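# Thread a wire through three screw eyes on a rail

## Task

Pass the wire through every one of the rail's three screw eyes in turn; when finished the wire must have no sharp or tight kinks, and each of its two ends must sit at least one hand's width away from the eyes, measured in a straight line.

## Robot and tools

ROBOT. Two arms: left_arm carries a left hand and right_arm a right hand (mirror images). Calibrated bases in the scene frame: left_arm at (+0.031, +0.471, 0) m, right_arm at (-0.052, -0.506, 0) m, both nearly unrotated about z. Cameras: cam_high, cam_left_wrist, cam_right_wrist, each 672x504.

FRAMES. Scene frame: origin at table-top height halfway between the nominal bases, +z up, +x out across the table, left_arm toward +y. Reported positions (m), quaternions (wxyz) and velocities are in this frame. Each arm is steered by its hand point, which sits 0.05 m in front of the palm and 0.15 m from the wrist flange along the fingers. Its +z runs along the straightened fingers, +y out of the palm, +x across the palm away from the thumb on the right hand (toward the thumb on the left hand). Straight fingers extend 0.06-0.07 m past the point and lie 0.06 m behind it along -y. A wrist bracket on the little-finger side can collide with things, and with fingers level the wrist may hang up to 0.11 m (palm down) or 0.23 m (palm up) below the point.

ROW LAYOUT. Every row is one flat list of 28 numbers, each in [-1, 1], always covering both arms: left dx, dy, dz, rx, ry, rz; left little, ring, middle, index, thumb_bend, thumb_turn, force_limit, speed; then the same 14 for the right arm. The six pose numbers are an offset, not a pose: they are measured from that arm's Hand target as it stood when the action or move began, along that Hand target's own axes. 1.0 equals 0.6 m for dx-dz and 180 degrees for rx-rz; rx, ry, rz form a single rotation vector. Every row in a list counts from that same start, not from the previous row, and a repeated offset moves the arm further. All zeros re-requests the current Hand target. The controller limits each step's commanded orientation to 32 degrees from the measured one.

HAND NUMBERS are absolute targets. Fingers and thumb_bend: +1 straight/open, -1 curled/closed. thumb_turn: +1 beside the palm, -1 across in front of it (needed to grip objects about 0.035-0.065 m thick, or handles from 0.025 m). force_limit maps -1..+1 to about 0..10 N at the fingertip (0..15 N for the two thumb motors). speed rises from near zero at -1 to full at +0.48 and above; use -0.94 or lower for a soft grip. No value means 'unchanged': to keep a hand as it is, resend the eight numbers last sent for it; if none has been sent yet, send its hand_measured six plus hand_force_limit and hand_speed. A motor starts only when its target changes by at least 0.002.

TOOLS.
- execute_actions(actions, cameras): actions is a list of actions; each action is up to 15 rows, one per 1/30 s step, and a short action repeats its last row to fill 15. An empty list returns images.
- move(target, speed, blend, stop_force, zero, blocking, cameras): target is one 28-number row or a list of up to 15 rows, all offsets from the same starting Hand targets. Straight-line paths, no obstacle avoidance, 0.5 s minimum, 10 s maximum. speed in m/s, 0.002-3.6, default 0.25 (turn rate twice that in rad/s), one value or one per target. blend in m rounds corners in a list (0 = stop at each). stop_force in N, 3-120, ends an arm's path when its wrist sensor feels that much push against the motion; unreliable when the hand turns; omit it when backing away from a contact. zero (default true) rezeroes before the move. blocking=false returns after about 0.5 s while the move continues (not allowed with stop_force). Keep the same hand numbers in every row of a list.
- wait(seconds 0-10), stop() to brake a running move, zoom_image(camera, region [x0, y0, x1, y1], at most 504x504 px), show_instructions(), zero_wrist_force(arm: left_arm or right_arm), finished_scene(scene 1, optional; final).

RESULTS. Per arm: end_effector_position, end_effector_quat_wxyz, velocities (omitted when joint velocities read 'within noise'), Hand target (last commanded pose after clipping; the next offsets start here), joint positions and torques, Wrist force and Wrist torque along the hand point's own axes plus the peak since last shown. Hand lists hand_measured, hand_stopped_by (moving, target, force, stalled, fault), hand_load_n (positive when pushed open; a drop toward 0 can mean a lost grip), hand_force_limit, hand_speed. A move adds a 'move:' line: done, off_target, moving, held or fault, and limits such as paced (pose clipped) or held (steps withheld). Arms often settle a little short of the target; send the remaining distance as a new offset.

CAUTIONS. An arm stops for 10 s if outside force on it reaches roughly 150 N or contact torque reaches a joint limit (142 N m for the big joints, 26.6 N m for the three wrist joints). Arms are stiff: aiming even slightly past a firm surface can trigger that. Approach contacts slowly. Keep arms and hands apart, and never close one hand on the other's fingers. Avoid paths near an arm's own base. Don't overload fingers, slam into things, release a moving part or let anything drop or leave the table. Long stretches, held loads or pushing against unreachable poses heat motors; a MOTOR HOT line warns, and at 85 °C the arm brakes for 30-60 s. Loose objects may occasionally be nudged by outside disturbances.

Each tool is called after ">>>" in YAML: its name, and indented under it one key for each argument.

Reference images:

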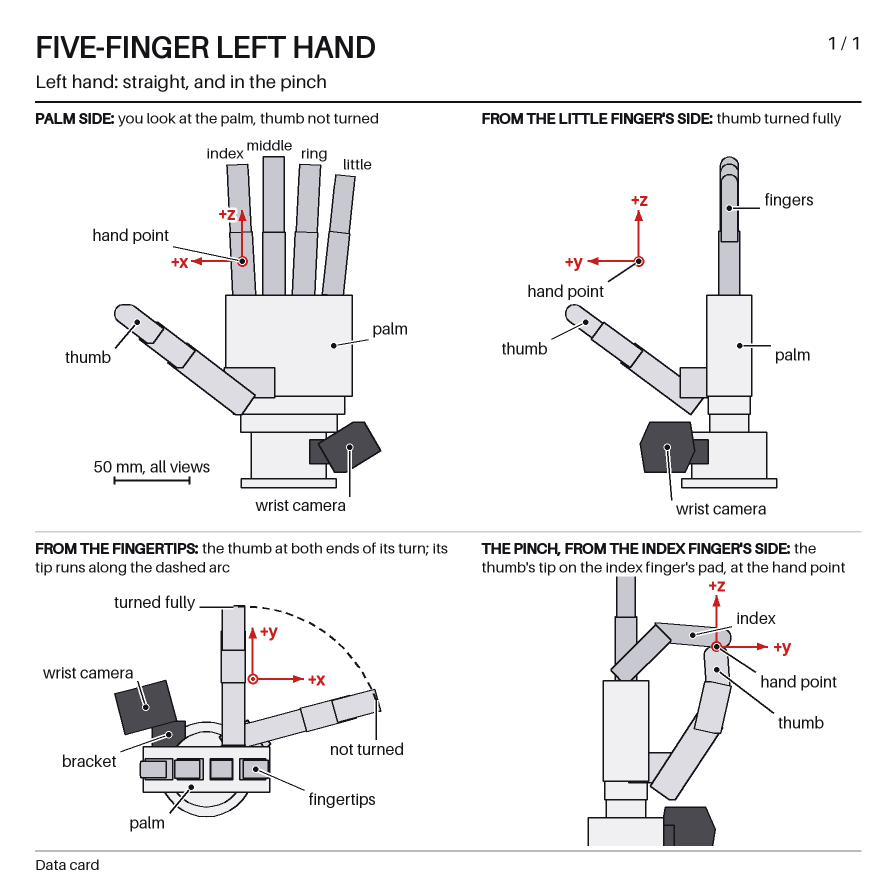

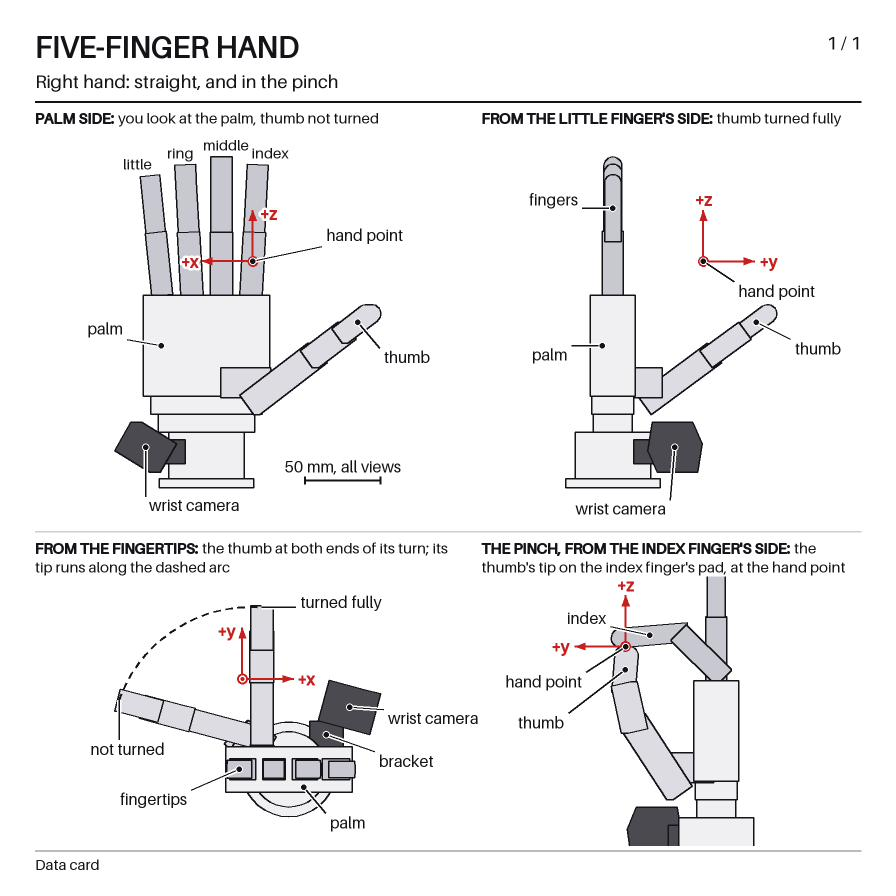

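## Session

>>> execute_actions:
  actions: []

Scene clock: 0.00 s.
left_arm: end_effector_position=(+0.2919, +0.2435, +0.2071) hand_measured=(+1.000, +1.000, +1.000, +1.000, +1.000, +1.000) hand_load_n=(+0.0, +0.0, +0.0, +0.0, +0.0, +0.0) hand_stopped_by=(target, target, target, target, target, target) hand_force_limit=0.00 hand_speed=-0.80 end_effector_quat_wxyz=(+0.301, +0.655, +0.688, +0.088) | right_arm: end_effector_position=(+0.4614, -0.1935, +0.2102) hand_measured=(+1.000, +1.000, +1.000, +1.000, +1.000, +1.000) hand_load_n=(+0.0, +0.0, +0.0, +0.0, +0.0, +0.0) hand_stopped_by=(target, target, target, target, target, target) hand_force_limit=0.00 hand_speed=-0.80 end_effector_quat_wxyz=(-0.021, -0.085, +0.903, +0.420)
Joint positions: left_arm=[2.632 -1.263 -2.194 2.524 -1.596 -0.558] | right_arm=[-0.144 -0.9 1.428 1.324 0.739 -1.987]
Joint velocities: within noise
Joint torques (N m): no reading
Wrist force (N): no reading
Wrist torque (N m): no reading
Wrist force, peak (N): no reading
Hand target: left_arm +0.2919, +0.2435, +0.2071; +0.301, +0.655, +0.688, +0.088 | right_arm +0.4614, -0.1935, +0.2102; -0.021, -0.085, +0.903, +0.420

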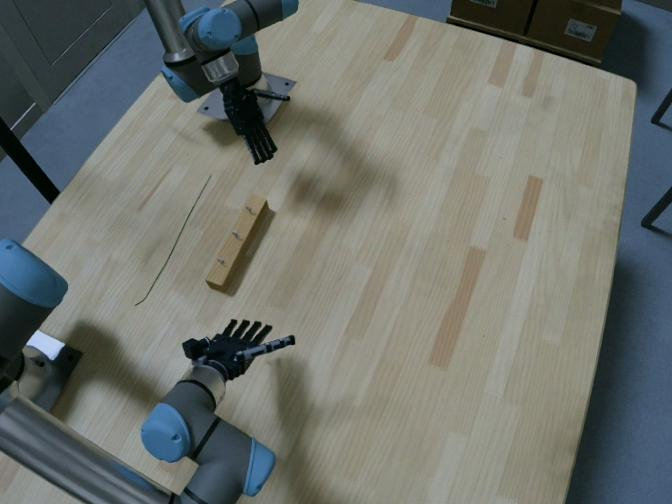

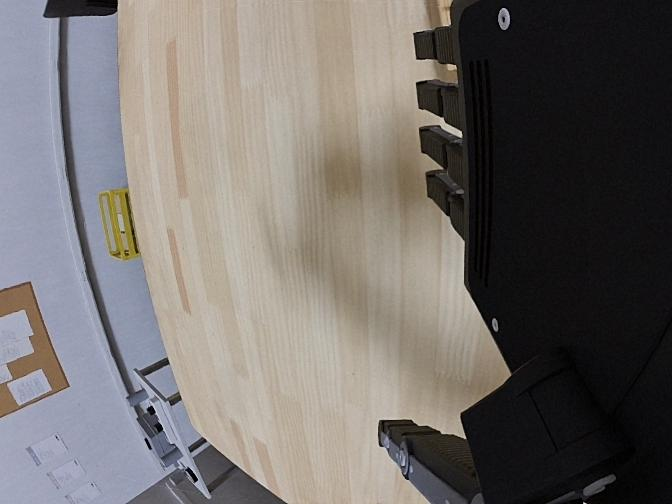

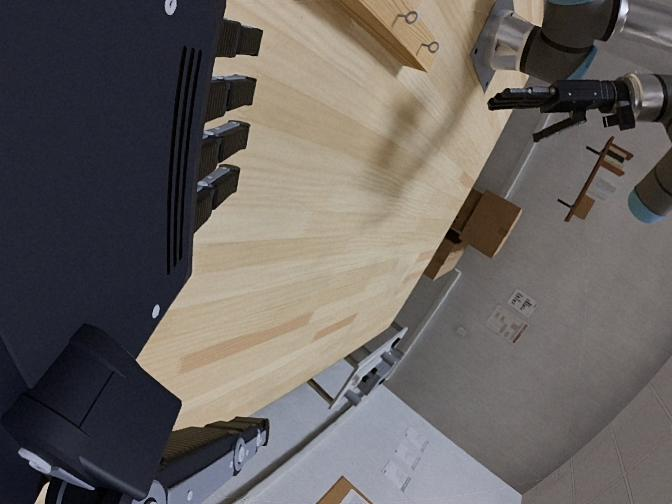

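>>> zoom_image:
  camera: "cam_high"
  region: [110, 150, 310, 320]

>>> zoom_image:
  camera: "cam_high"
  region: [190, 180, 290, 300]

>>> zoom_image:
  camera: "cam_right_wrist"
  region: [330, 0, 530, 150]

Scaled by 2.520 from the camera's 672x504 image, which has a finer 960x720 frame.

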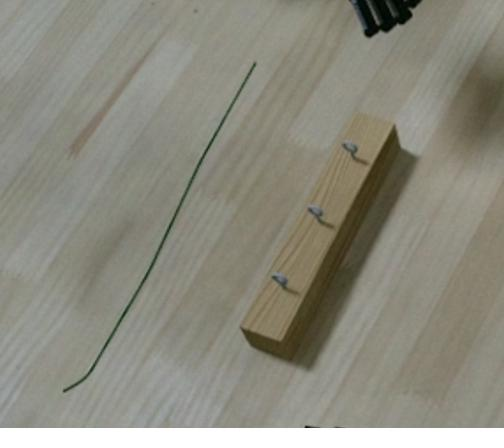

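Scaled by 4.200 from the camera's 672x504 image, which has a finer 960x720 frame.

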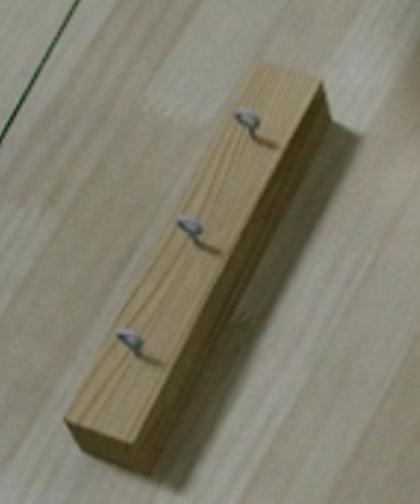

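Scaled by 2.520 from the camera's 672x504 image, which has a finer 960x720 frame.

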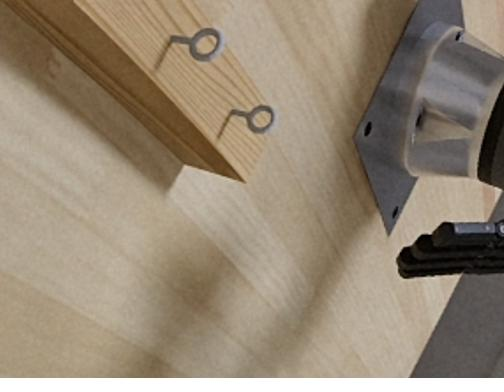

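>>> move:
  target: [0,0,0,0,0,0,1,1,1,1,1,1,0,-0.8,0.163,0.182,-0.0265,0.3565,0.0909,-0.4673,1,1,1,1,1,1,0,-0.8]
  cameras: ["all"]

Scene clock: 83.20 s.
left_arm: end_effector_position=(+0.2919, +0.2435, +0.2071) hand_measured=(+1.000, +1.000, +1.000, +1.000, +1.000, +1.000) hand_load_n=(+0.0, +0.0, +0.0, +0.0, +0.0, +0.0) hand_stopped_by=(target, target, target, target, target, target) hand_force_limit=0.00 hand_speed=-0.80 end_effector_quat_wxyz=(+0.301, +0.655, +0.688, +0.088) | right_arm: end_effector_position=(+0.3519, -0.1531, +0.3004) hand_measured=(+1.000, +1.000, +1.000, +1.000, +1.000, +1.000) hand_load_n=(+0.5, +0.0, +0.0, +0.0, +0.0, +0.0) hand_stopped_by=(target, target, target, target, target, target) hand_force_limit=0.00 hand_speed=-0.80 end_effector_quat_wxyz=(-0.183, +0.683, -0.683, +0.183)
Joint positions: left_arm=[2.632 -1.263 -2.194 2.524 -1.596 -0.558] | right_arm=[0.438 -1.236 1.162 1.172 1.804 -2.719]
Joint torques (N m): left_arm=[-0.19 7.04 21.83 -0.89 0.23 -0.15] | right_arm=[3.64 -31.38 -31.18 1.44 1.86 -0.62]
Wrist force (N): left_arm=[0.1 0.0 -0.2] | right_arm=[-1.3 -1.4 0.9]
Wrist torque (N m): left_arm=[0.01 -0.02 0.01] | right_arm=[0.00 0.15 -0.18]
Wrist force, peak (N): left_arm=[0.2 0.6 -0.2] | right_arm=[-1.4 -1.8 0.6]
Hand target: left_arm +0.2919, +0.2435, +0.2071; +0.301, +0.655, +0.688, +0.088 | right_arm +0.3519, -0.1531, +0.3004; -0.183, +0.683, -0.683, +0.183
Off the commanded pose: left_arm 0.000 m, 0 deg | right_arm 0.000 m, 0 deg.
move: done

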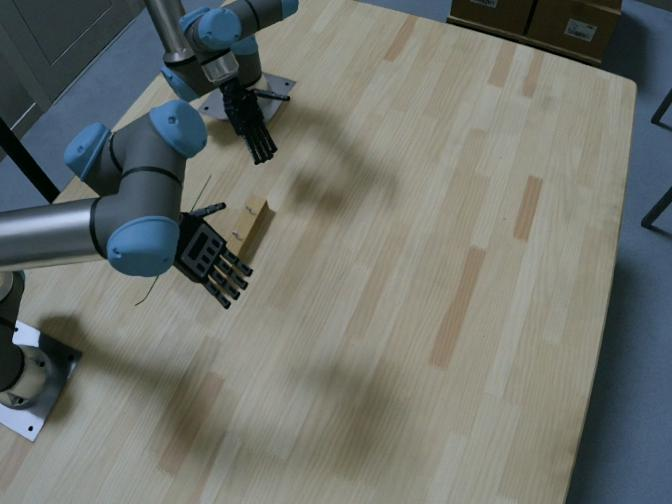

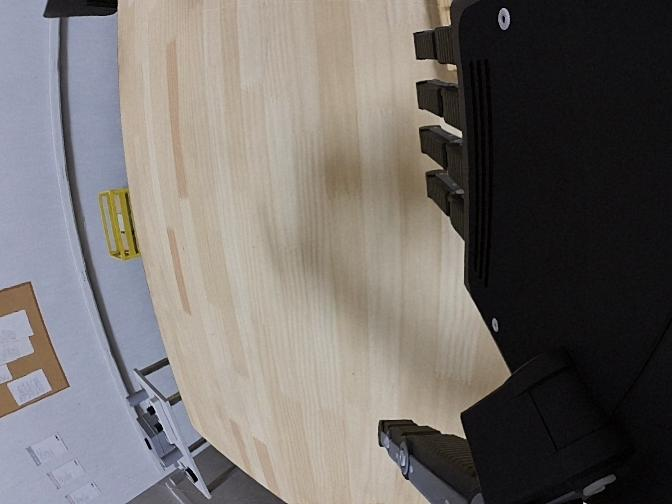

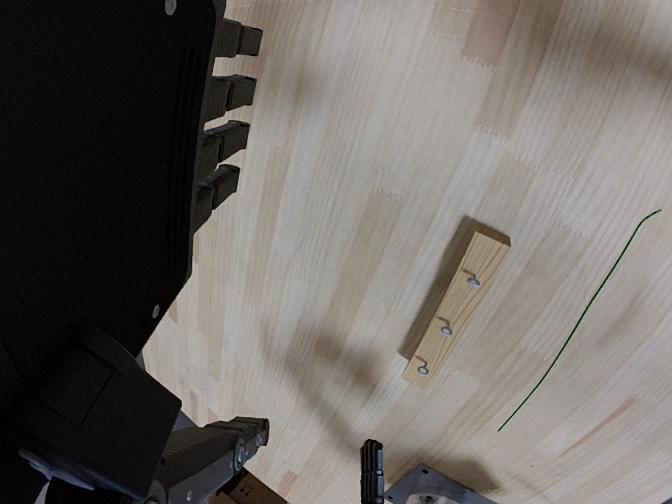

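>>> zoom_image:
  camera: "cam_right_wrist"
  region: [390, 200, 530, 400]

>>> zoom_image:
  camera: "cam_right_wrist"
  region: [490, 190, 672, 440]

Scaled by 2.520 from the camera's 672x504 image, which has a finer 960x720 frame.

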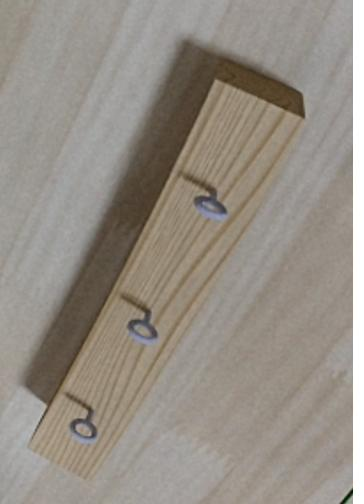

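Scaled by 2.016 from the camera's 672x504 image, which has a finer 960x720 frame.

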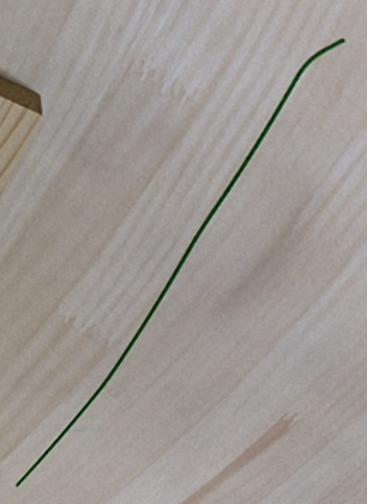

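>>> move:
  target: [0,0,0,0,0,0,1,1,1,1,1,1,0,-0.8,0,0,0.1333,0,0,0,1,1,1,1,1,1,0,-0.8]
  cameras: ["cam_right_wrist"]

>>> zoom_image:
  camera: "cam_right_wrist"
  region: [390, 200, 672, 490]

Scene clock: 106.17 s.
left_arm: end_effector_position=(+0.2919, +0.2435, +0.2071) hand_measured=(+1.000, +1.000, +1.000, +1.000, +1.000, +1.000) hand_load_n=(+0.0, +0.0, +0.0, +0.0, +0.0, +0.0) hand_stopped_by=(target, target, target, target, target, target) hand_force_limit=0.00 hand_speed=-0.80 end_effector_quat_wxyz=(+0.301, +0.655, +0.688, +0.088) | right_arm: end_effector_position=(+0.3919, -0.1532, +0.2312) hand_measured=(+1.000, +1.000, +1.000, +1.000, +1.000, +1.000) hand_load_n=(+0.0, +0.0, +0.0, +0.0, -0.5, +0.0) hand_stopped_by=(target, target, target, target, target, target) hand_force_limit=0.00 hand_speed=-0.80 end_effector_quat_wxyz=(-0.183, +0.683, -0.683, +0.183)
Joint positions: left_arm=[2.632 -1.263 -2.194 2.524 -1.596 -0.558] | right_arm=[0.4 -1.16 1.231 1.019 1.786 -2.754]
Joint torques (N m): left_arm=[-0.54 5.99 22.31 -0.97 0.16 -0.02] | right_arm=[7.85 -28.94 -28.67 0.01 2.04 2.31]
Wrist force (N): left_arm=[0.0 0.3 0.2] | right_arm=[-1.2 -1.5 0.5]
Wrist torque (N m): left_arm=[0.02 0.01 -0.01] | right_arm=[0.02 0.14 -0.12]
Wrist force, peak (N): left_arm=[0.3 0.4 -0.2] | right_arm=[-1.4 -1.8 2.1]
Hand target: left_arm +0.2919, +0.2435, +0.2071; +0.301, +0.655, +0.688, +0.088 | right_arm +0.3919, -0.1532, +0.2312; -0.183, +0.683, -0.683, +0.183
Off the commanded pose: left_arm 0.000 m, 0 deg | right_arm 0.000 m, 0 deg.
move: done
Images, in order (width x height): cam_right_wrist 672x504.

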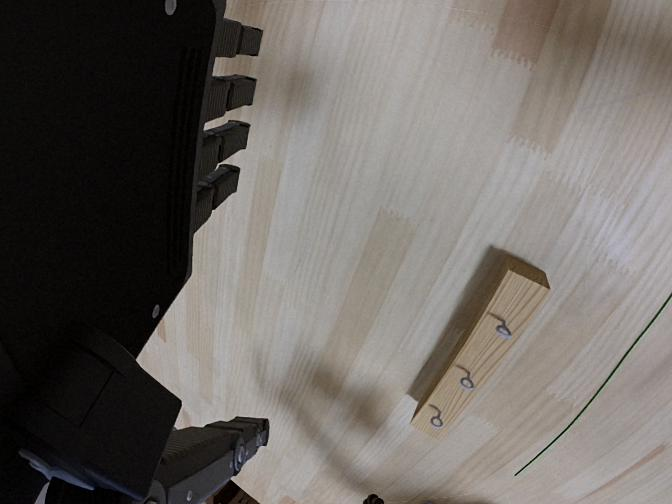

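Scaled by 1.738 from the camera's 672x504 image, which has a finer 960x720 frame.

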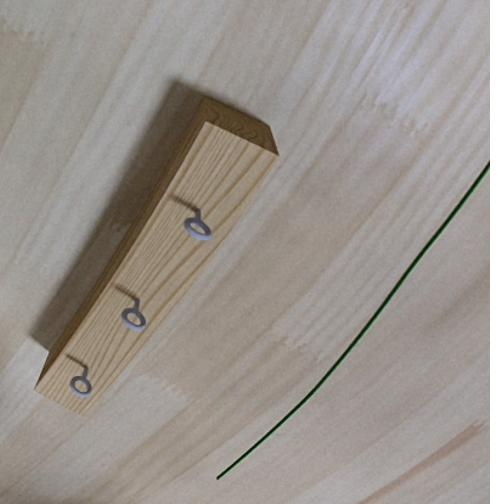

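>>> move:
  target: [0,0,0,0,0,0,1,1,1,1,1,1,0,-0.8,0,-0.1333,0,0,0,0,1,1,1,1,1,1,0,-0.8]
  cameras: ["cam_right_wrist"]

>>> zoom_image:
  camera: "cam_right_wrist"
  region: [390, 200, 672, 490]

Scene clock: 127.63 s.
left_arm: end_effector_position=(+0.2919, +0.2435, +0.2071) hand_measured=(+1.000, +1.000, +1.000, +1.000, +1.000, +1.000) hand_load_n=(+0.0, +0.0, +0.0, +0.0, +0.0, +0.0) hand_stopped_by=(target, target, target, target, target, target) hand_force_limit=0.00 hand_speed=-0.80 end_effector_quat_wxyz=(+0.301, +0.655, +0.688, +0.088) | right_arm: end_effector_position=(+0.4612, -0.1532, +0.2711) hand_measured=(+1.000, +1.000, +1.000, +1.000, +1.000, +1.000) hand_load_n=(+0.0, +0.0, +0.0, +0.0, +0.0, +0.0) hand_stopped_by=(target, target, target, target, target, target) hand_force_limit=0.00 hand_speed=-0.80 end_effector_quat_wxyz=(-0.183, +0.683, -0.683, +0.183)
Joint positions: left_arm=[2.632 -1.263 -2.194 2.524 -1.596 -0.558] | right_arm=[0.344 -1.008 0.898 1.19 1.761 -2.804]
Joint torques (N m): left_arm=[-0.19 6.64 21.96 -1.13 0.25 0.1] | right_arm=[1.68 -34.42 -31.48 2.9 1.22 1.61]
Wrist force (N): left_arm=[0.2 0.3 0.1] | right_arm=[-1.1 -1.7 0.7]
Wrist torque (N m): left_arm=[0.04 -0.02 0.00] | right_arm=[-0.03 0.11 -0.14]
Wrist force, peak (N): left_arm=[-0.1 0.6 -0.2] | right_arm=[-0.8 -3.6 0.4]
Hand target: left_arm +0.2919, +0.2435, +0.2071; +0.301, +0.655, +0.688, +0.088 | right_arm +0.4612, -0.1532, +0.2711; -0.183, +0.683, -0.683, +0.183
Off the commanded pose: left_arm 0.000 m, 0 deg | right_arm 0.000 m, 0 deg.
move: done
Images, in order (width x height): cam_right_wrist 672x504.

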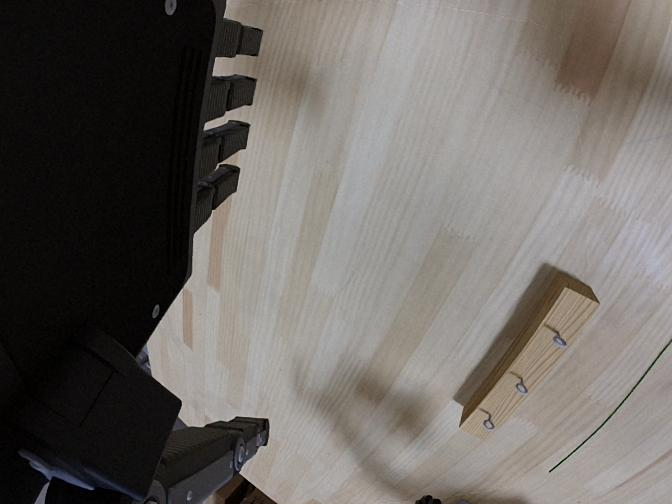

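Scaled by 1.738 from the camera's 672x504 image, which has a finer 960x720 frame.

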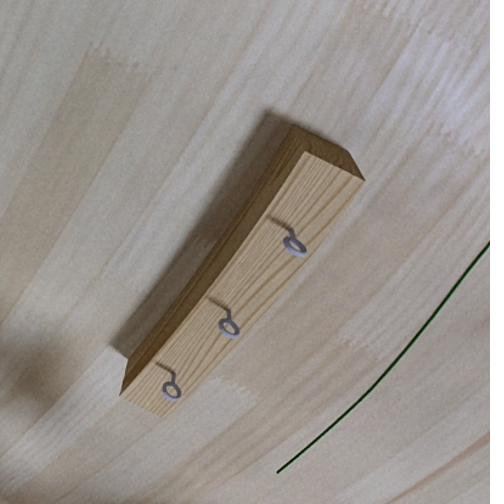

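>>> move:
  target: [0,0,0,0,0,0,1,1,1,1,1,1,0,-0.8,0,0,0,0,0,0,1,1,1,0.2,0.2,-1,-0.4,0]
  cameras: ["cam_right_wrist"]

>>> zoom_image:
  camera: "cam_right_wrist"
  region: [190, 50, 600, 400]

Scene clock: 141.83 s.
left_arm: end_effector_position=(+0.2919, +0.2435, +0.2071) hand_measured=(+1.000, +1.000, +1.000, +1.000, +1.000, +1.000) hand_load_n=(+0.0, +0.0, +0.0, +0.0, +0.0, +0.0) hand_stopped_by=(target, target, target, target, target, target) hand_force_limit=0.00 hand_speed=-0.80 end_effector_quat_wxyz=(+0.301, +0.655, +0.688, +0.088) | right_arm: end_effector_position=(+0.4612, -0.1532, +0.2711) hand_measured=(+1.000, +1.000, +1.000, +0.200, +0.200, -1.000) hand_load_n=(+0.0, +0.0, +0.0, +0.0, +0.0, +0.0) hand_stopped_by=(target, target, target, target, target, target) hand_force_limit=-0.40 hand_speed=0.00 end_effector_quat_wxyz=(-0.183, +0.683, -0.683, +0.183)
Joint positions: left_arm=[2.632 -1.263 -2.194 2.524 -1.596 -0.558] | right_arm=[0.344 -1.008 0.897 1.19 1.761 -2.804]
Joint torques (N m): left_arm=[-0.11 6.33 22.41 -1.1 0.23 -0.1] | right_arm=[-6.28 -34.48 -30.49 2.49 -0.68 -1.91]
Wrist force (N): left_arm=[0.0 0.3 0.2] | right_arm=[-1.1 -1.7 0.4]
Wrist torque (N m): left_arm=[0.03 0.00 -0.01] | right_arm=[-0.02 0.11 -0.14]
Wrist force, peak (N): left_arm=[0.1 0.3 -0.6] | right_arm=[-1.2 -1.9 0.7]
Hand target: left_arm +0.2919, +0.2435, +0.2071; +0.301, +0.655, +0.688, +0.088 | right_arm +0.4612, -0.1532, +0.2711; -0.183, +0.683, -0.683, +0.183
Off the commanded pose: left_arm 0.000 m, 0 deg | right_arm 0.000 m, 0 deg.
move: done
Images, in order (width x height): cam_right_wrist 672x504.

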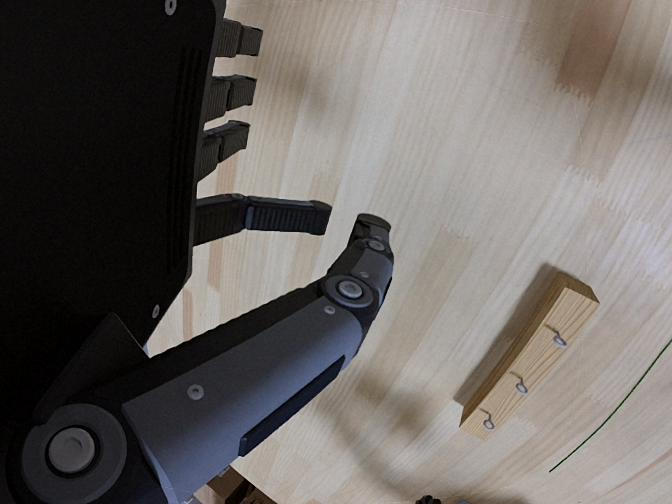

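Scaled by 1.229 from the camera's 672x504 image, which has a finer 960x720 frame.

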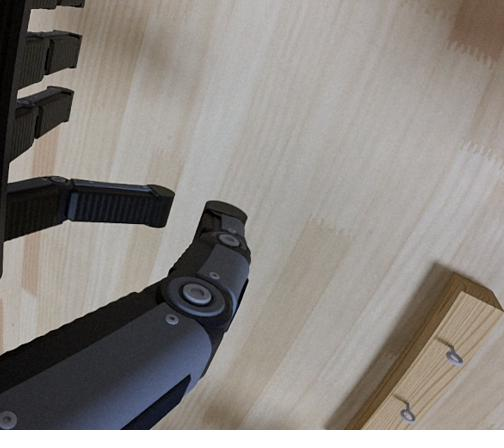

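>>> move:
  target: [0,0,0,0,0,0,1,1,1,1,1,1,0,-0.8,0,0,0,0,0,0,1,1,0,0,0,-1,-0.4,0]
  cameras: ["cam_right_wrist"]

>>> zoom_image:
  camera: "cam_right_wrist"
  region: [190, 50, 600, 400]

Scene clock: 147.00 s.
left_arm: end_effector_position=(+0.2919, +0.2435, +0.2071) hand_measured=(+1.000, +1.000, +1.000, +1.000, +1.000, +1.000) hand_load_n=(+0.5, +0.0, +0.0, +0.0, +0.0, +0.0) hand_stopped_by=(target, target, target, target, target, target) hand_force_limit=0.00 hand_speed=-0.80 end_effector_quat_wxyz=(+0.301, +0.655, +0.688, +0.088) | right_arm: end_effector_position=(+0.4612, -0.1532, +0.2711) hand_measured=(+1.000, +1.000, +0.000, +0.000, +0.000, -1.000) hand_load_n=(+0.0, +0.0, +0.0, +0.0, +0.0, +0.0) hand_stopped_by=(target, target, target, target, target, target) hand_force_limit=-0.40 hand_speed=0.00 end_effector_quat_wxyz=(-0.183, +0.683, -0.683, +0.183)
Joint positions: left_arm=[2.632 -1.263 -2.194 2.524 -1.596 -0.558] | right_arm=[0.344 -1.008 0.897 1.19 1.761 -2.804]
Joint torques (N m): left_arm=[-0.23 6.36 22.5 -1.13 0.02 -0.07] | right_arm=[-6.44 -34.47 -29.69 1.57 -0.21 -1.81]
Wrist force (N): left_arm=[0.1 0.2 -0.1] | right_arm=[-0.7 -1.4 0.9]
Wrist torque (N m): left_arm=[0.04 -0.02 0.00] | right_arm=[0.01 0.05 -0.11]
Wrist force, peak (N): left_arm=[-0.2 0.4 -0.4] | right_arm=[-1.1 -2.1 0.7]
Hand target: left_arm +0.2919, +0.2435, +0.2071; +0.301, +0.655, +0.688, +0.088 | right_arm +0.4612, -0.1532, +0.2711; -0.183, +0.683, -0.683, +0.183
Off the commanded pose: left_arm 0.000 m, 0 deg | right_arm 0.000 m, 0 deg.
move: done
Images, in order (width x height): cam_right_wrist 672x504.

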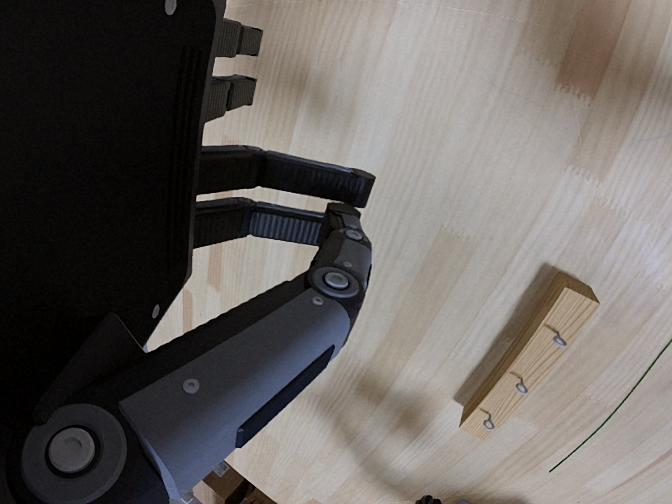

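Scaled by 1.229 from the camera's 672x504 image, which has a finer 960x720 frame.

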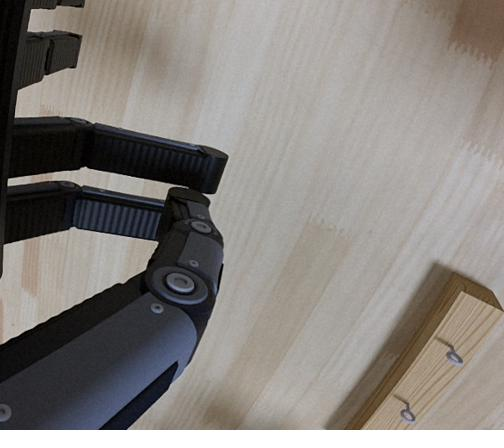

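>>> move:
  target: [0,0,0,0,0,0,1,1,1,1,1,1,0,-0.8,-0.4217,0.638,-0.2317,0,0,0,1,1,0.2,0.2,0.3,-1,-0.4,0]
  cameras: ["all"]
  speed: 0.3

Scene clock: 226.03 s.
left_arm: end_effector_position=(+0.2919, +0.2435, +0.2071) hand_measured=(+1.000, +1.000, +1.000, +1.000, +1.000, +1.000) hand_load_n=(+0.0, +0.0, +0.0, +0.0, +0.0, +0.0) hand_stopped_by=(target, target, target, target, target, target) hand_force_limit=0.00 hand_speed=-0.80 end_effector_quat_wxyz=(+0.301, +0.655, +0.688, +0.088) | right_arm: end_effector_position=(+0.0602, +0.0998, +0.1999) hand_measured=(+1.000, +1.000, +0.200, +0.200, +0.300, -1.000) hand_load_n=(-0.5, +0.0, +0.0, +0.0, +0.0, +0.0) hand_stopped_by=(target, target, target, target, target, target) hand_force_limit=-0.40 hand_speed=0.00 end_effector_quat_wxyz=(-0.183, +0.683, -0.683, +0.183)
Joint positions: left_arm=[2.632 -1.263 -2.194 2.524 -1.596 -0.558] | right_arm=[1.229 -0.889 0.962 1.328 2.069 -1.915]
Joint torques (N m): left_arm=[0.2 6.25 22.73 -1.1 0.09 0.03] | right_arm=[8.33 -37.66 -28.39 3.27 -0.56 2.34]
Wrist force (N): left_arm=[0.2 0.2 0.1] | right_arm=[-1.2 -1.8 0.6]
Wrist torque (N m): left_arm=[0.03 -0.03 0.01] | right_arm=[-0.04 0.13 -0.06]
Wrist force, peak (N): left_arm=[-0.2 0.5 -0.4] | right_arm=[0.0 -3.7 1.2]
Hand target: left_arm +0.2919, +0.2435, +0.2071; +0.301, +0.655, +0.688, +0.088 | right_arm +0.0602, +0.0999, +0.1999; -0.183, +0.683, -0.683, +0.183
Off the commanded pose: left_arm 0.000 m, 0 deg | right_arm 0.000 m, 0 deg.
move: done

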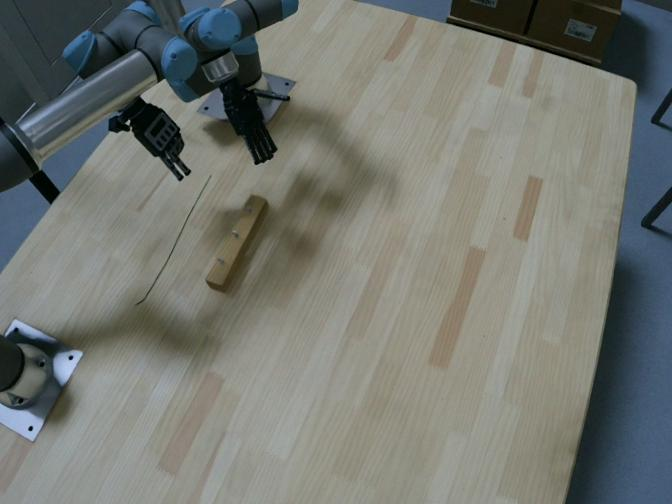

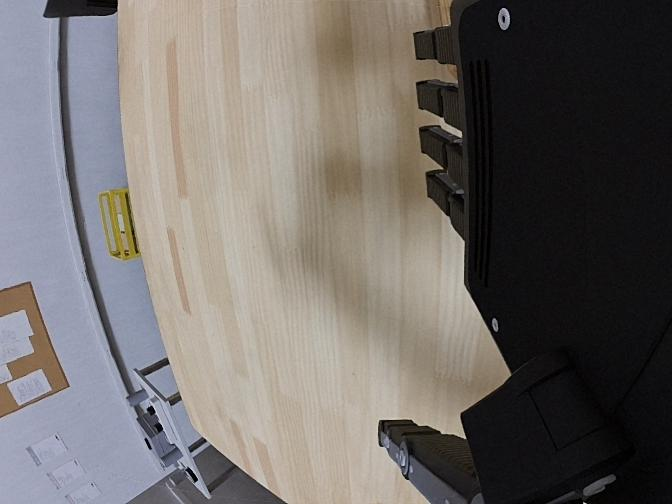

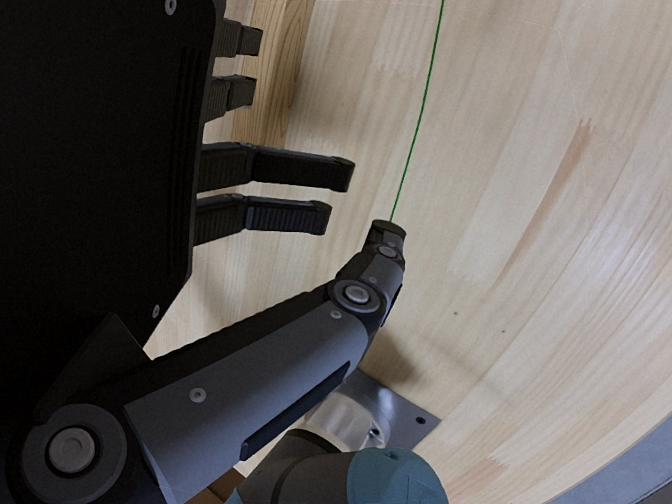

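>>> move:
  target: [0,0,0,0,0,0,1,1,1,1,1,1,0,-0.8,0.2167,-0.0343,0.1738,0.122,0,0,1,1,0,0,0.6,-1,-0.4,0]
  cameras: ["cam_high","cam_right_wrist"]

Scene clock: 238.43 s.
left_arm: end_effector_position=(+0.2919, +0.2435, +0.2071) hand_measured=(+1.000, +1.000, +1.000, +1.000, +1.000, +1.000) hand_load_n=(+0.0, +0.0, +0.0, +0.0, +0.0, +0.0) hand_stopped_by=(target, target, target, target, target, target) hand_force_limit=0.00 hand_speed=-0.80 end_effector_quat_wxyz=(+0.301, +0.655, +0.688, +0.088) | right_arm: end_effector_position=(+0.1302, -0.0302, +0.1201) hand_measured=(+1.000, +1.000, +0.000, +0.000, +0.600, -1.000) hand_load_n=(+0.0, +0.0, +0.0, +0.0, +0.0, +0.0) hand_stopped_by=(target, target, target, target, target, target) hand_force_limit=-0.40 hand_speed=0.00 end_effector_quat_wxyz=(-0.309, +0.636, -0.636, +0.310) end_effector_velocity=(+0.000, +0.000, -0.001) end_effector_angular_velocity=(+0.001, -0.003, -0.001)
Joint positions: left_arm=[2.632 -1.263 -2.194 2.524 -1.596 -0.558] | right_arm=[1.177 -1.152 1.655 0.653 2.403 -2.11]
Joint velocities: left_arm=[within noise] | right_arm=[0 0 0.004 -0.006 0.002 0]
Joint torques (N m): left_arm=[0.51 6.3 22.24 -1.09 0.01 -0.07] | right_arm=[8.46 -36.4 -4.67 0.52 2.64 -0.98]
Wrist force (N): left_arm=[0.2 0.5 0.1] | right_arm=[-1.0 -2.0 1.1]
Wrist torque (N m): left_arm=[0.06 -0.04 0.00] | right_arm=[0.01 0.11 -0.18]
Wrist force, peak (N): left_arm=[0.0 0.5 -0.5] | right_arm=[-2.6 -1.9 -0.4]
Hand target: left_arm +0.2919, +0.2435, +0.2071; +0.301, +0.655, +0.688, +0.088 | right_arm +0.1301, -0.0303, +0.1200; -0.309, +0.636, -0.636, +0.310
Off the commanded pose: left_arm 0.000 m, 0 deg | right_arm 0.000 m, 0 deg.
move: done
Images, in order (width x height): cam_high 672x504, cam_right_wrist 672x504.

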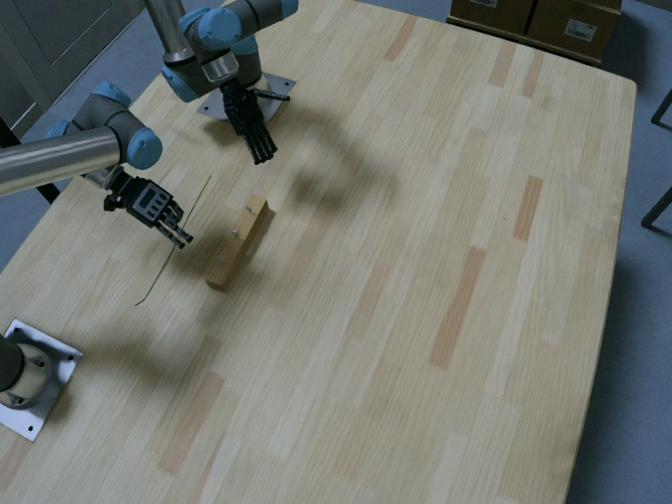

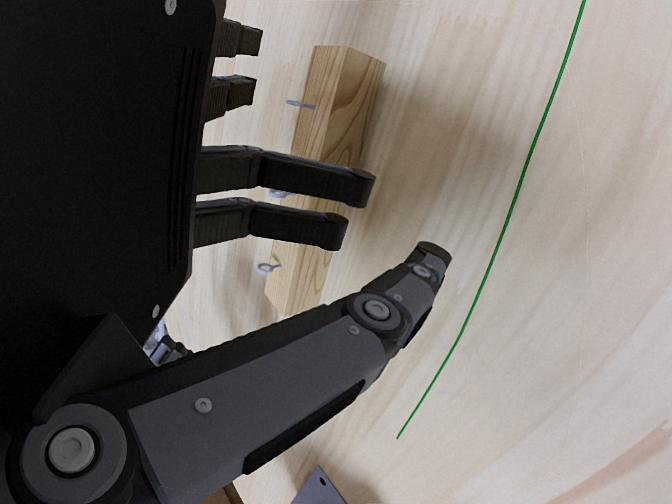

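>>> move:
  target: [0,0,0,0,0,0,1,1,1,1,1,1,0,-0.8,0,0.110,0.0484,0,0,0,1,1,0,0,0.6,-1,-0.4,0]
  cameras: ["cam_right_wrist"]

Scene clock: 246.57 s.
left_arm: end_effector_position=(+0.2919, +0.2435, +0.2071) hand_measured=(+1.000, +1.000, +1.000, +1.000, +1.000, +1.000) hand_load_n=(+0.0, +0.0, +0.0, +0.0, +0.0, +0.0) hand_stopped_by=(target, target, target, target, target, target) hand_force_limit=0.00 hand_speed=-0.80 end_effector_quat_wxyz=(+0.301, +0.655, +0.688, +0.088) | right_arm: end_effector_position=(+0.1123, -0.0304, +0.0502) hand_measured=(+1.000, +1.000, +0.000, +0.000, +0.600, -1.000) hand_load_n=(+0.0, +0.0, +0.0, +0.0, +0.0, +0.0) hand_stopped_by=(target, target, target, target, target, target) hand_force_limit=-0.40 hand_speed=0.00 end_effector_quat_wxyz=(-0.309, +0.636, -0.636, +0.310)
Joint positions: left_arm=[2.632 -1.263 -2.194 2.524 -1.596 -0.558] | right_arm=[1.216 -1.054 1.725 0.526 2.418 -2.055]
Joint torques (N m): left_arm=[-0.31 6.75 22.64 -1.24 0.07 0.06] | right_arm=[-8.23 -27.41 -23.23 0.97 -0.28 -1.48]
Wrist force (N): left_arm=[-0.1 -0.1 0.2] | right_arm=[-1.5 -2.1 1.0]
Wrist torque (N m): left_arm=[-0.03 0.02 -0.01] | right_arm=[0.01 0.19 -0.07]
Wrist force, peak (N): left_arm=[0.2 0.8 0.2] | right_arm=[-1.6 -3.6 0.3]
Hand target: left_arm +0.2919, +0.2435, +0.2071; +0.301, +0.655, +0.688, +0.088 | right_arm +0.1123, -0.0303, +0.0502; -0.309, +0.636, -0.636, +0.310
Off the commanded pose: left_arm 0.000 m, 0 deg | right_arm 0.000 m, 0 deg.
move: done
Images, in order (width x height): cam_right_wrist 672x504.

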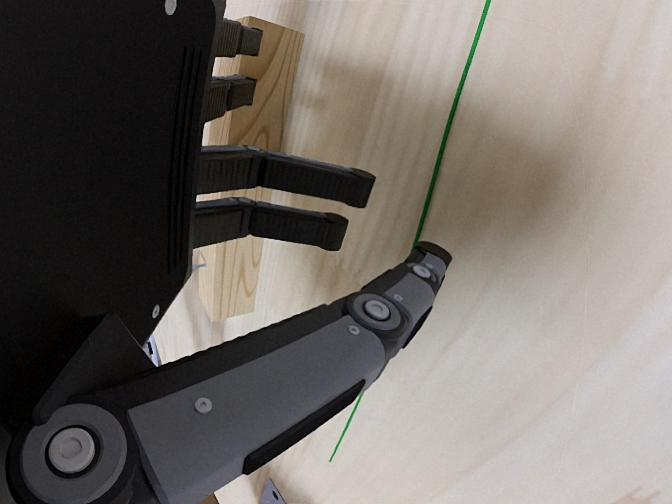

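>>> move:
  target: [0,0,0,0,0,0,1,1,1,1,1,1,0,-0.8,0,0,0,0,0,0,-0.6,-0.6,-0.35,-0.35,0.6,-1,-0.4,0]
  cameras: ["cam_right_wrist"]

Scene clock: 265.50 s.
left_arm: end_effector_position=(+0.2919, +0.2435, +0.2071) hand_measured=(+1.000, +1.000, +1.000, +1.000, +1.000, +1.000) hand_load_n=(+0.0, +0.0, +0.0, +0.0, +0.0, -0.5) hand_stopped_by=(target, target, target, target, target, target) hand_force_limit=0.00 hand_speed=-0.80 end_effector_quat_wxyz=(+0.301, +0.655, +0.688, +0.088) | right_arm: end_effector_position=(+0.1123, -0.0303, +0.0502) hand_measured=(-0.600, -0.600, -0.350, -0.350, +0.600, -1.000) hand_load_n=(+0.0, +0.0, +0.0, +0.0, +0.0, +0.5) hand_stopped_by=(target, target, target, target, target, target) hand_force_limit=-0.40 hand_speed=0.00 end_effector_quat_wxyz=(-0.309, +0.636, -0.636, +0.310)
Joint positions: left_arm=[2.632 -1.263 -2.194 2.524 -1.596 -0.558] | right_arm=[1.216 -1.054 1.724 0.526 2.418 -2.055]
Joint torques (N m): left_arm=[0.22 6.8 22.91 -1.16 -0.01 -0.13] | right_arm=[-9.21 -28.52 -25.46 0.62 0.09 2.1]
Wrist force (N): left_arm=[0.2 0.4 0.0] | right_arm=[-1.7 -1.8 0.9]
Wrist torque (N m): left_arm=[0.06 -0.04 0.00] | right_arm=[0.07 0.23 -0.07]
Wrist force, peak (N): left_arm=[0.0 0.6 -0.1] | right_arm=[-1.4 -2.3 1.0]
Hand target: left_arm +0.2919, +0.2435, +0.2071; +0.301, +0.655, +0.688, +0.088 | right_arm +0.1123, -0.0303, +0.0502; -0.309, +0.636, -0.636, +0.310
Off the commanded pose: left_arm 0.000 m, 0 deg | right_arm 0.000 m, 0 deg.
move: done
Images, in order (width x height): cam_right_wrist 672x504.

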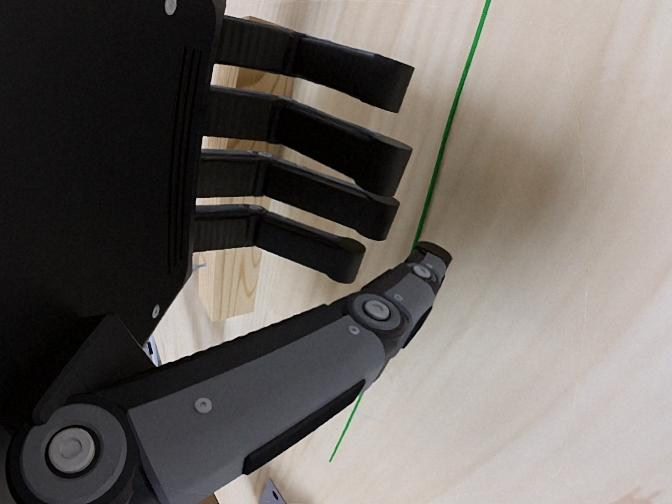

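>>> move:
  target: [0,0,0,0,0,0,1,1,1,1,1,1,0,-0.8,0,0.0394,0.0308,0,0,0,-0.6,-0.6,-0.35,-0.35,0.6,-1,-0.4,0]
  cameras: ["cam_right_wrist"]

Scene clock: 269.07 s.
left_arm: end_effector_position=(+0.2919, +0.2435, +0.2071) hand_measured=(+1.000, +1.000, +1.000, +1.000, +1.000, +1.000) hand_load_n=(+0.0, +0.0, +0.0, +0.0, +0.0, +0.0) hand_stopped_by=(target, target, target, target, target, target) hand_force_limit=0.00 hand_speed=-0.80 end_effector_quat_wxyz=(+0.301, +0.655, +0.688, +0.088) | right_arm: end_effector_position=(+0.1123, -0.0305, +0.0201) hand_measured=(-0.600, -0.600, -0.350, -0.350, +0.600, -1.000) hand_load_n=(+0.0, +0.0, +0.0, +0.0, +0.0, +0.0) hand_stopped_by=(target, target, target, target, target, target) hand_force_limit=-0.40 hand_speed=0.00 end_effector_quat_wxyz=(-0.309, +0.636, -0.636, +0.310)
Joint positions: left_arm=[2.632 -1.263 -2.194 2.524 -1.596 -0.558] | right_arm=[1.216 -1.008 1.745 0.459 2.418 -2.055]
Joint torques (N m): left_arm=[0.02 6.32 22.48 -1.31 0.21 0.03] | right_arm=[0.52 -40.42 -23 3.36 2.01 -2.01]
Wrist force (N): left_arm=[0.0 0.2 -0.3] | right_arm=[-0.9 -2.0 1.2]
Wrist torque (N m): left_arm=[0.03 -0.02 0.00] | right_arm=[0.02 0.10 -0.04]
Wrist force, peak (N): left_arm=[0.3 0.5 0.1] | right_arm=[-1.2 -2.6 0.6]
Hand target: left_arm +0.2919, +0.2435, +0.2071; +0.301, +0.655, +0.688, +0.088 | right_arm +0.1123, -0.0304, +0.0202; -0.309, +0.636, -0.636, +0.310
Off the commanded pose: left_arm 0.000 m, 0 deg | right_arm 0.000 m, 0 deg.
move: done
Images, in order (width x height): cam_right_wrist 672x504.

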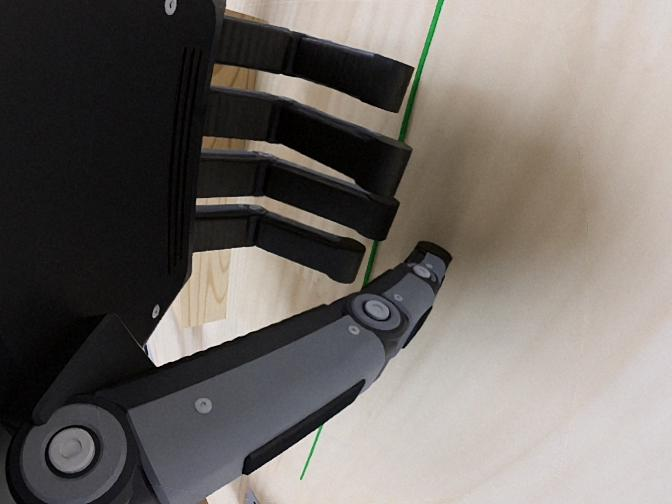

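>>> move:
  target: [0,0,0,0,0,0,1,1,1,1,1,1,0,-0.8,0,-0.0363,0.014,0,0.0657,0.0513,-0.6,-0.6,-0.35,-0.35,0.7,-1,-0.4,0]
  cameras: ["cam_right_wrist"]

Scene clock: 288.37 s.
left_arm: end_effector_position=(+0.2919, +0.2435, +0.2071) hand_measured=(+1.000, +1.000, +1.000, +1.000, +1.000, +1.000) hand_load_n=(+0.0, +0.0, +0.0, +0.0, +0.0, +0.0) hand_stopped_by=(target, target, target, target, target, target) hand_force_limit=0.00 hand_speed=-0.80 end_effector_quat_wxyz=(+0.301, +0.655, +0.688, +0.088) | right_arm: end_effector_position=(+0.1324, -0.0304, +0.0322) hand_measured=(-0.600, -0.600, -0.350, -0.350, +0.700, -1.000) hand_load_n=(+0.0, +0.0, +0.0, +0.0, +0.0, +0.0) hand_stopped_by=(target, target, target, target, target, target) hand_force_limit=-0.40 hand_speed=0.00 end_effector_quat_wxyz=(+0.266, -0.547, +0.713, -0.348) end_effector_velocity=(-0.001, +0.000, +0.001) end_effector_angular_velocity=(+0.001, +0.000, -0.002)
Joint positions: left_arm=[2.632 -1.263 -2.194 2.524 -1.596 -0.558] | right_arm=[1.209 -0.889 1.585 0.801 2.476 -1.667]
Joint velocities: left_arm=[within noise] | right_arm=[0.002 -0.001 0.001 0.004 0 0.005]
Joint torques (N m): left_arm=[0.23 5.88 22.27 -1.47 0.04 -0.07] | right_arm=[8.78 -33.76 -10.7 3.77 -0.02 2.34]
Wrist force (N): left_arm=[-0.1 0.2 0.0] | right_arm=[-1.6 -1.8 0.8]
Wrist torque (N m): left_arm=[0.03 0.01 -0.01] | right_arm=[0.08 0.21 -0.10]
Wrist force, peak (N): left_arm=[0.5 0.4 -0.1] | right_arm=[-1.4 -2.4 1.2]
Hand target: left_arm +0.2919, +0.2435, +0.2071; +0.301, +0.655, +0.688, +0.088 | right_arm +0.1323, -0.0303, +0.0321; +0.266, -0.547, +0.713, -0.348
Off the commanded pose: left_arm 0.000 m, 0 deg | right_arm 0.000 m, 0 deg.
move: done
Images, in order (width x height): cam_right_wrist 672x504.

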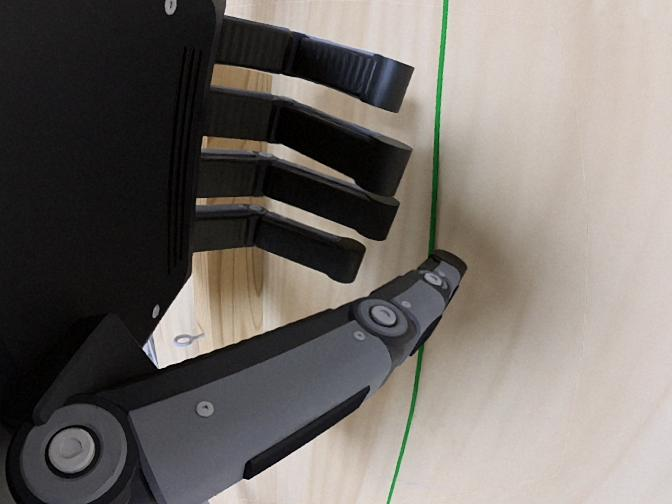

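>>> move:
  target: [0,0,0,0,0,0,1,1,1,1,1,1,0,-0.8,0,0.0186,0.0357,0,0,0,-0.6,-0.6,-0.35,-0.35,0.7,-1,-0.4,0]
  cameras: ["cam_right_wrist"]
  speed: 0.1

>>> zoom_image:
  camera: "cam_right_wrist"
  region: [300, 100, 500, 350]

Scene clock: 295.73 s.
left_arm: end_effector_position=(+0.2919, +0.2435, +0.2071) hand_measured=(+1.000, +1.000, +1.000, +1.000, +1.000, +1.000) hand_load_n=(+0.0, +0.0, +0.0, +0.0, +0.0, +0.0) hand_stopped_by=(target, target, target, target, target, target) hand_force_limit=0.00 hand_speed=-0.80 end_effector_quat_wxyz=(+0.301, +0.655, +0.688, +0.088) | right_arm: end_effector_position=(+0.1401, -0.0329, +0.0178) hand_measured=(-0.600, -0.600, -0.350, -0.350, +0.700, -1.000) hand_load_n=(+0.0, +0.0, +0.0, +0.0, -0.5, +0.0) hand_stopped_by=(target, target, target, target, target, target) hand_force_limit=-0.40 hand_speed=0.00 end_effector_quat_wxyz=(+0.266, -0.547, +0.713, -0.350)
Joint positions: left_arm=[2.632 -1.263 -2.194 2.524 -1.596 -0.558] | right_arm=[1.193 -0.872 1.596 0.756 2.477 -1.69]
Joint torques (N m): left_arm=[0.41 6.01 22.82 -1.38 0.19 -0.07] | right_arm=[-0.25 -38.54 -12.56 1.72 1.45 -0.05]
Wrist force (N): left_arm=[-0.3 0.1 0.0] | right_arm=[-1.2 -1.9 1.4]
Wrist torque (N m): left_arm=[0.01 0.04 -0.03] | right_arm=[0.03 0.14 -0.18]
Wrist force, peak (N): left_arm=[0.5 0.4 0.0] | right_arm=[-6.3 -109.8 -117.4]
Hand target: left_arm +0.2919, +0.2435, +0.2071; +0.301, +0.655, +0.688, +0.088 | right_arm +0.1401, -0.0329, +0.0178; +0.266, -0.547, +0.713, -0.350 (not the last commanded pose)
Off the commanded pose: left_arm 0.000 m, 0 deg | right_arm 0.008 m, 0 deg.
FORCE FAULT: contact force on the right arm reached its limit, and that arm stopped. The contact can be on any part of that arm, not only on its tool. That arm's remaining commands of this call were not run. That arm is still stopped at the end of this call. That arm stays stopped for about 10 more seconds. Until then a move that you send moves the other arm only, and its call returns only when the move has ended. Once the stop has ended, the next robot result says so. If the stop ends while you think or write, that arm runs what you send next, counted from a new Hand target: where the arm stands when the stop ends. While its stop runs, that arm, its gripper or tool too, takes no new command. Until it ends, the stop uses up actions while you think or wait. An arm that is not stopped still takes commands.
move: fault (right_arm)
Images, in order (width x height): cam_right_wrist 672x504.

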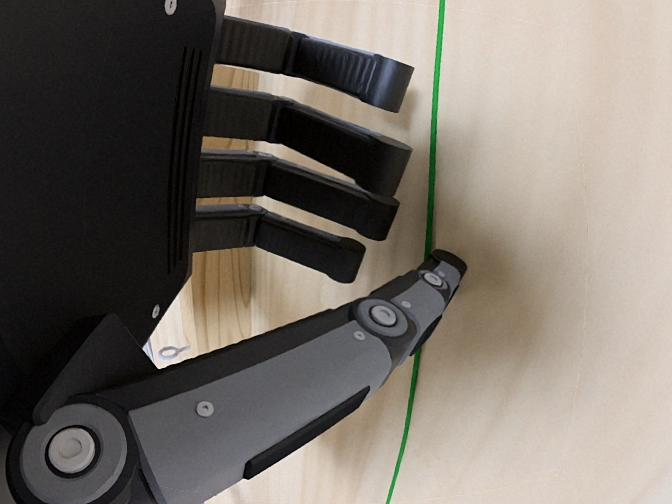

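Scaled by 2.016 from the camera's 672x504 image, which has a finer 960x720 frame.

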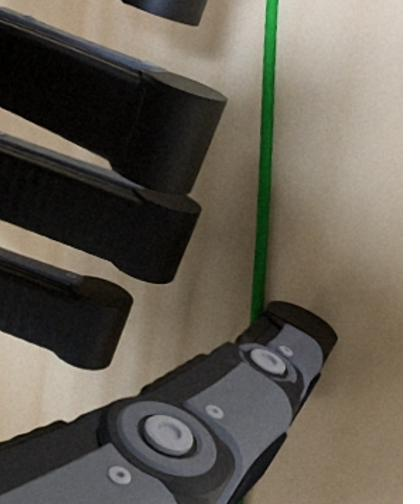

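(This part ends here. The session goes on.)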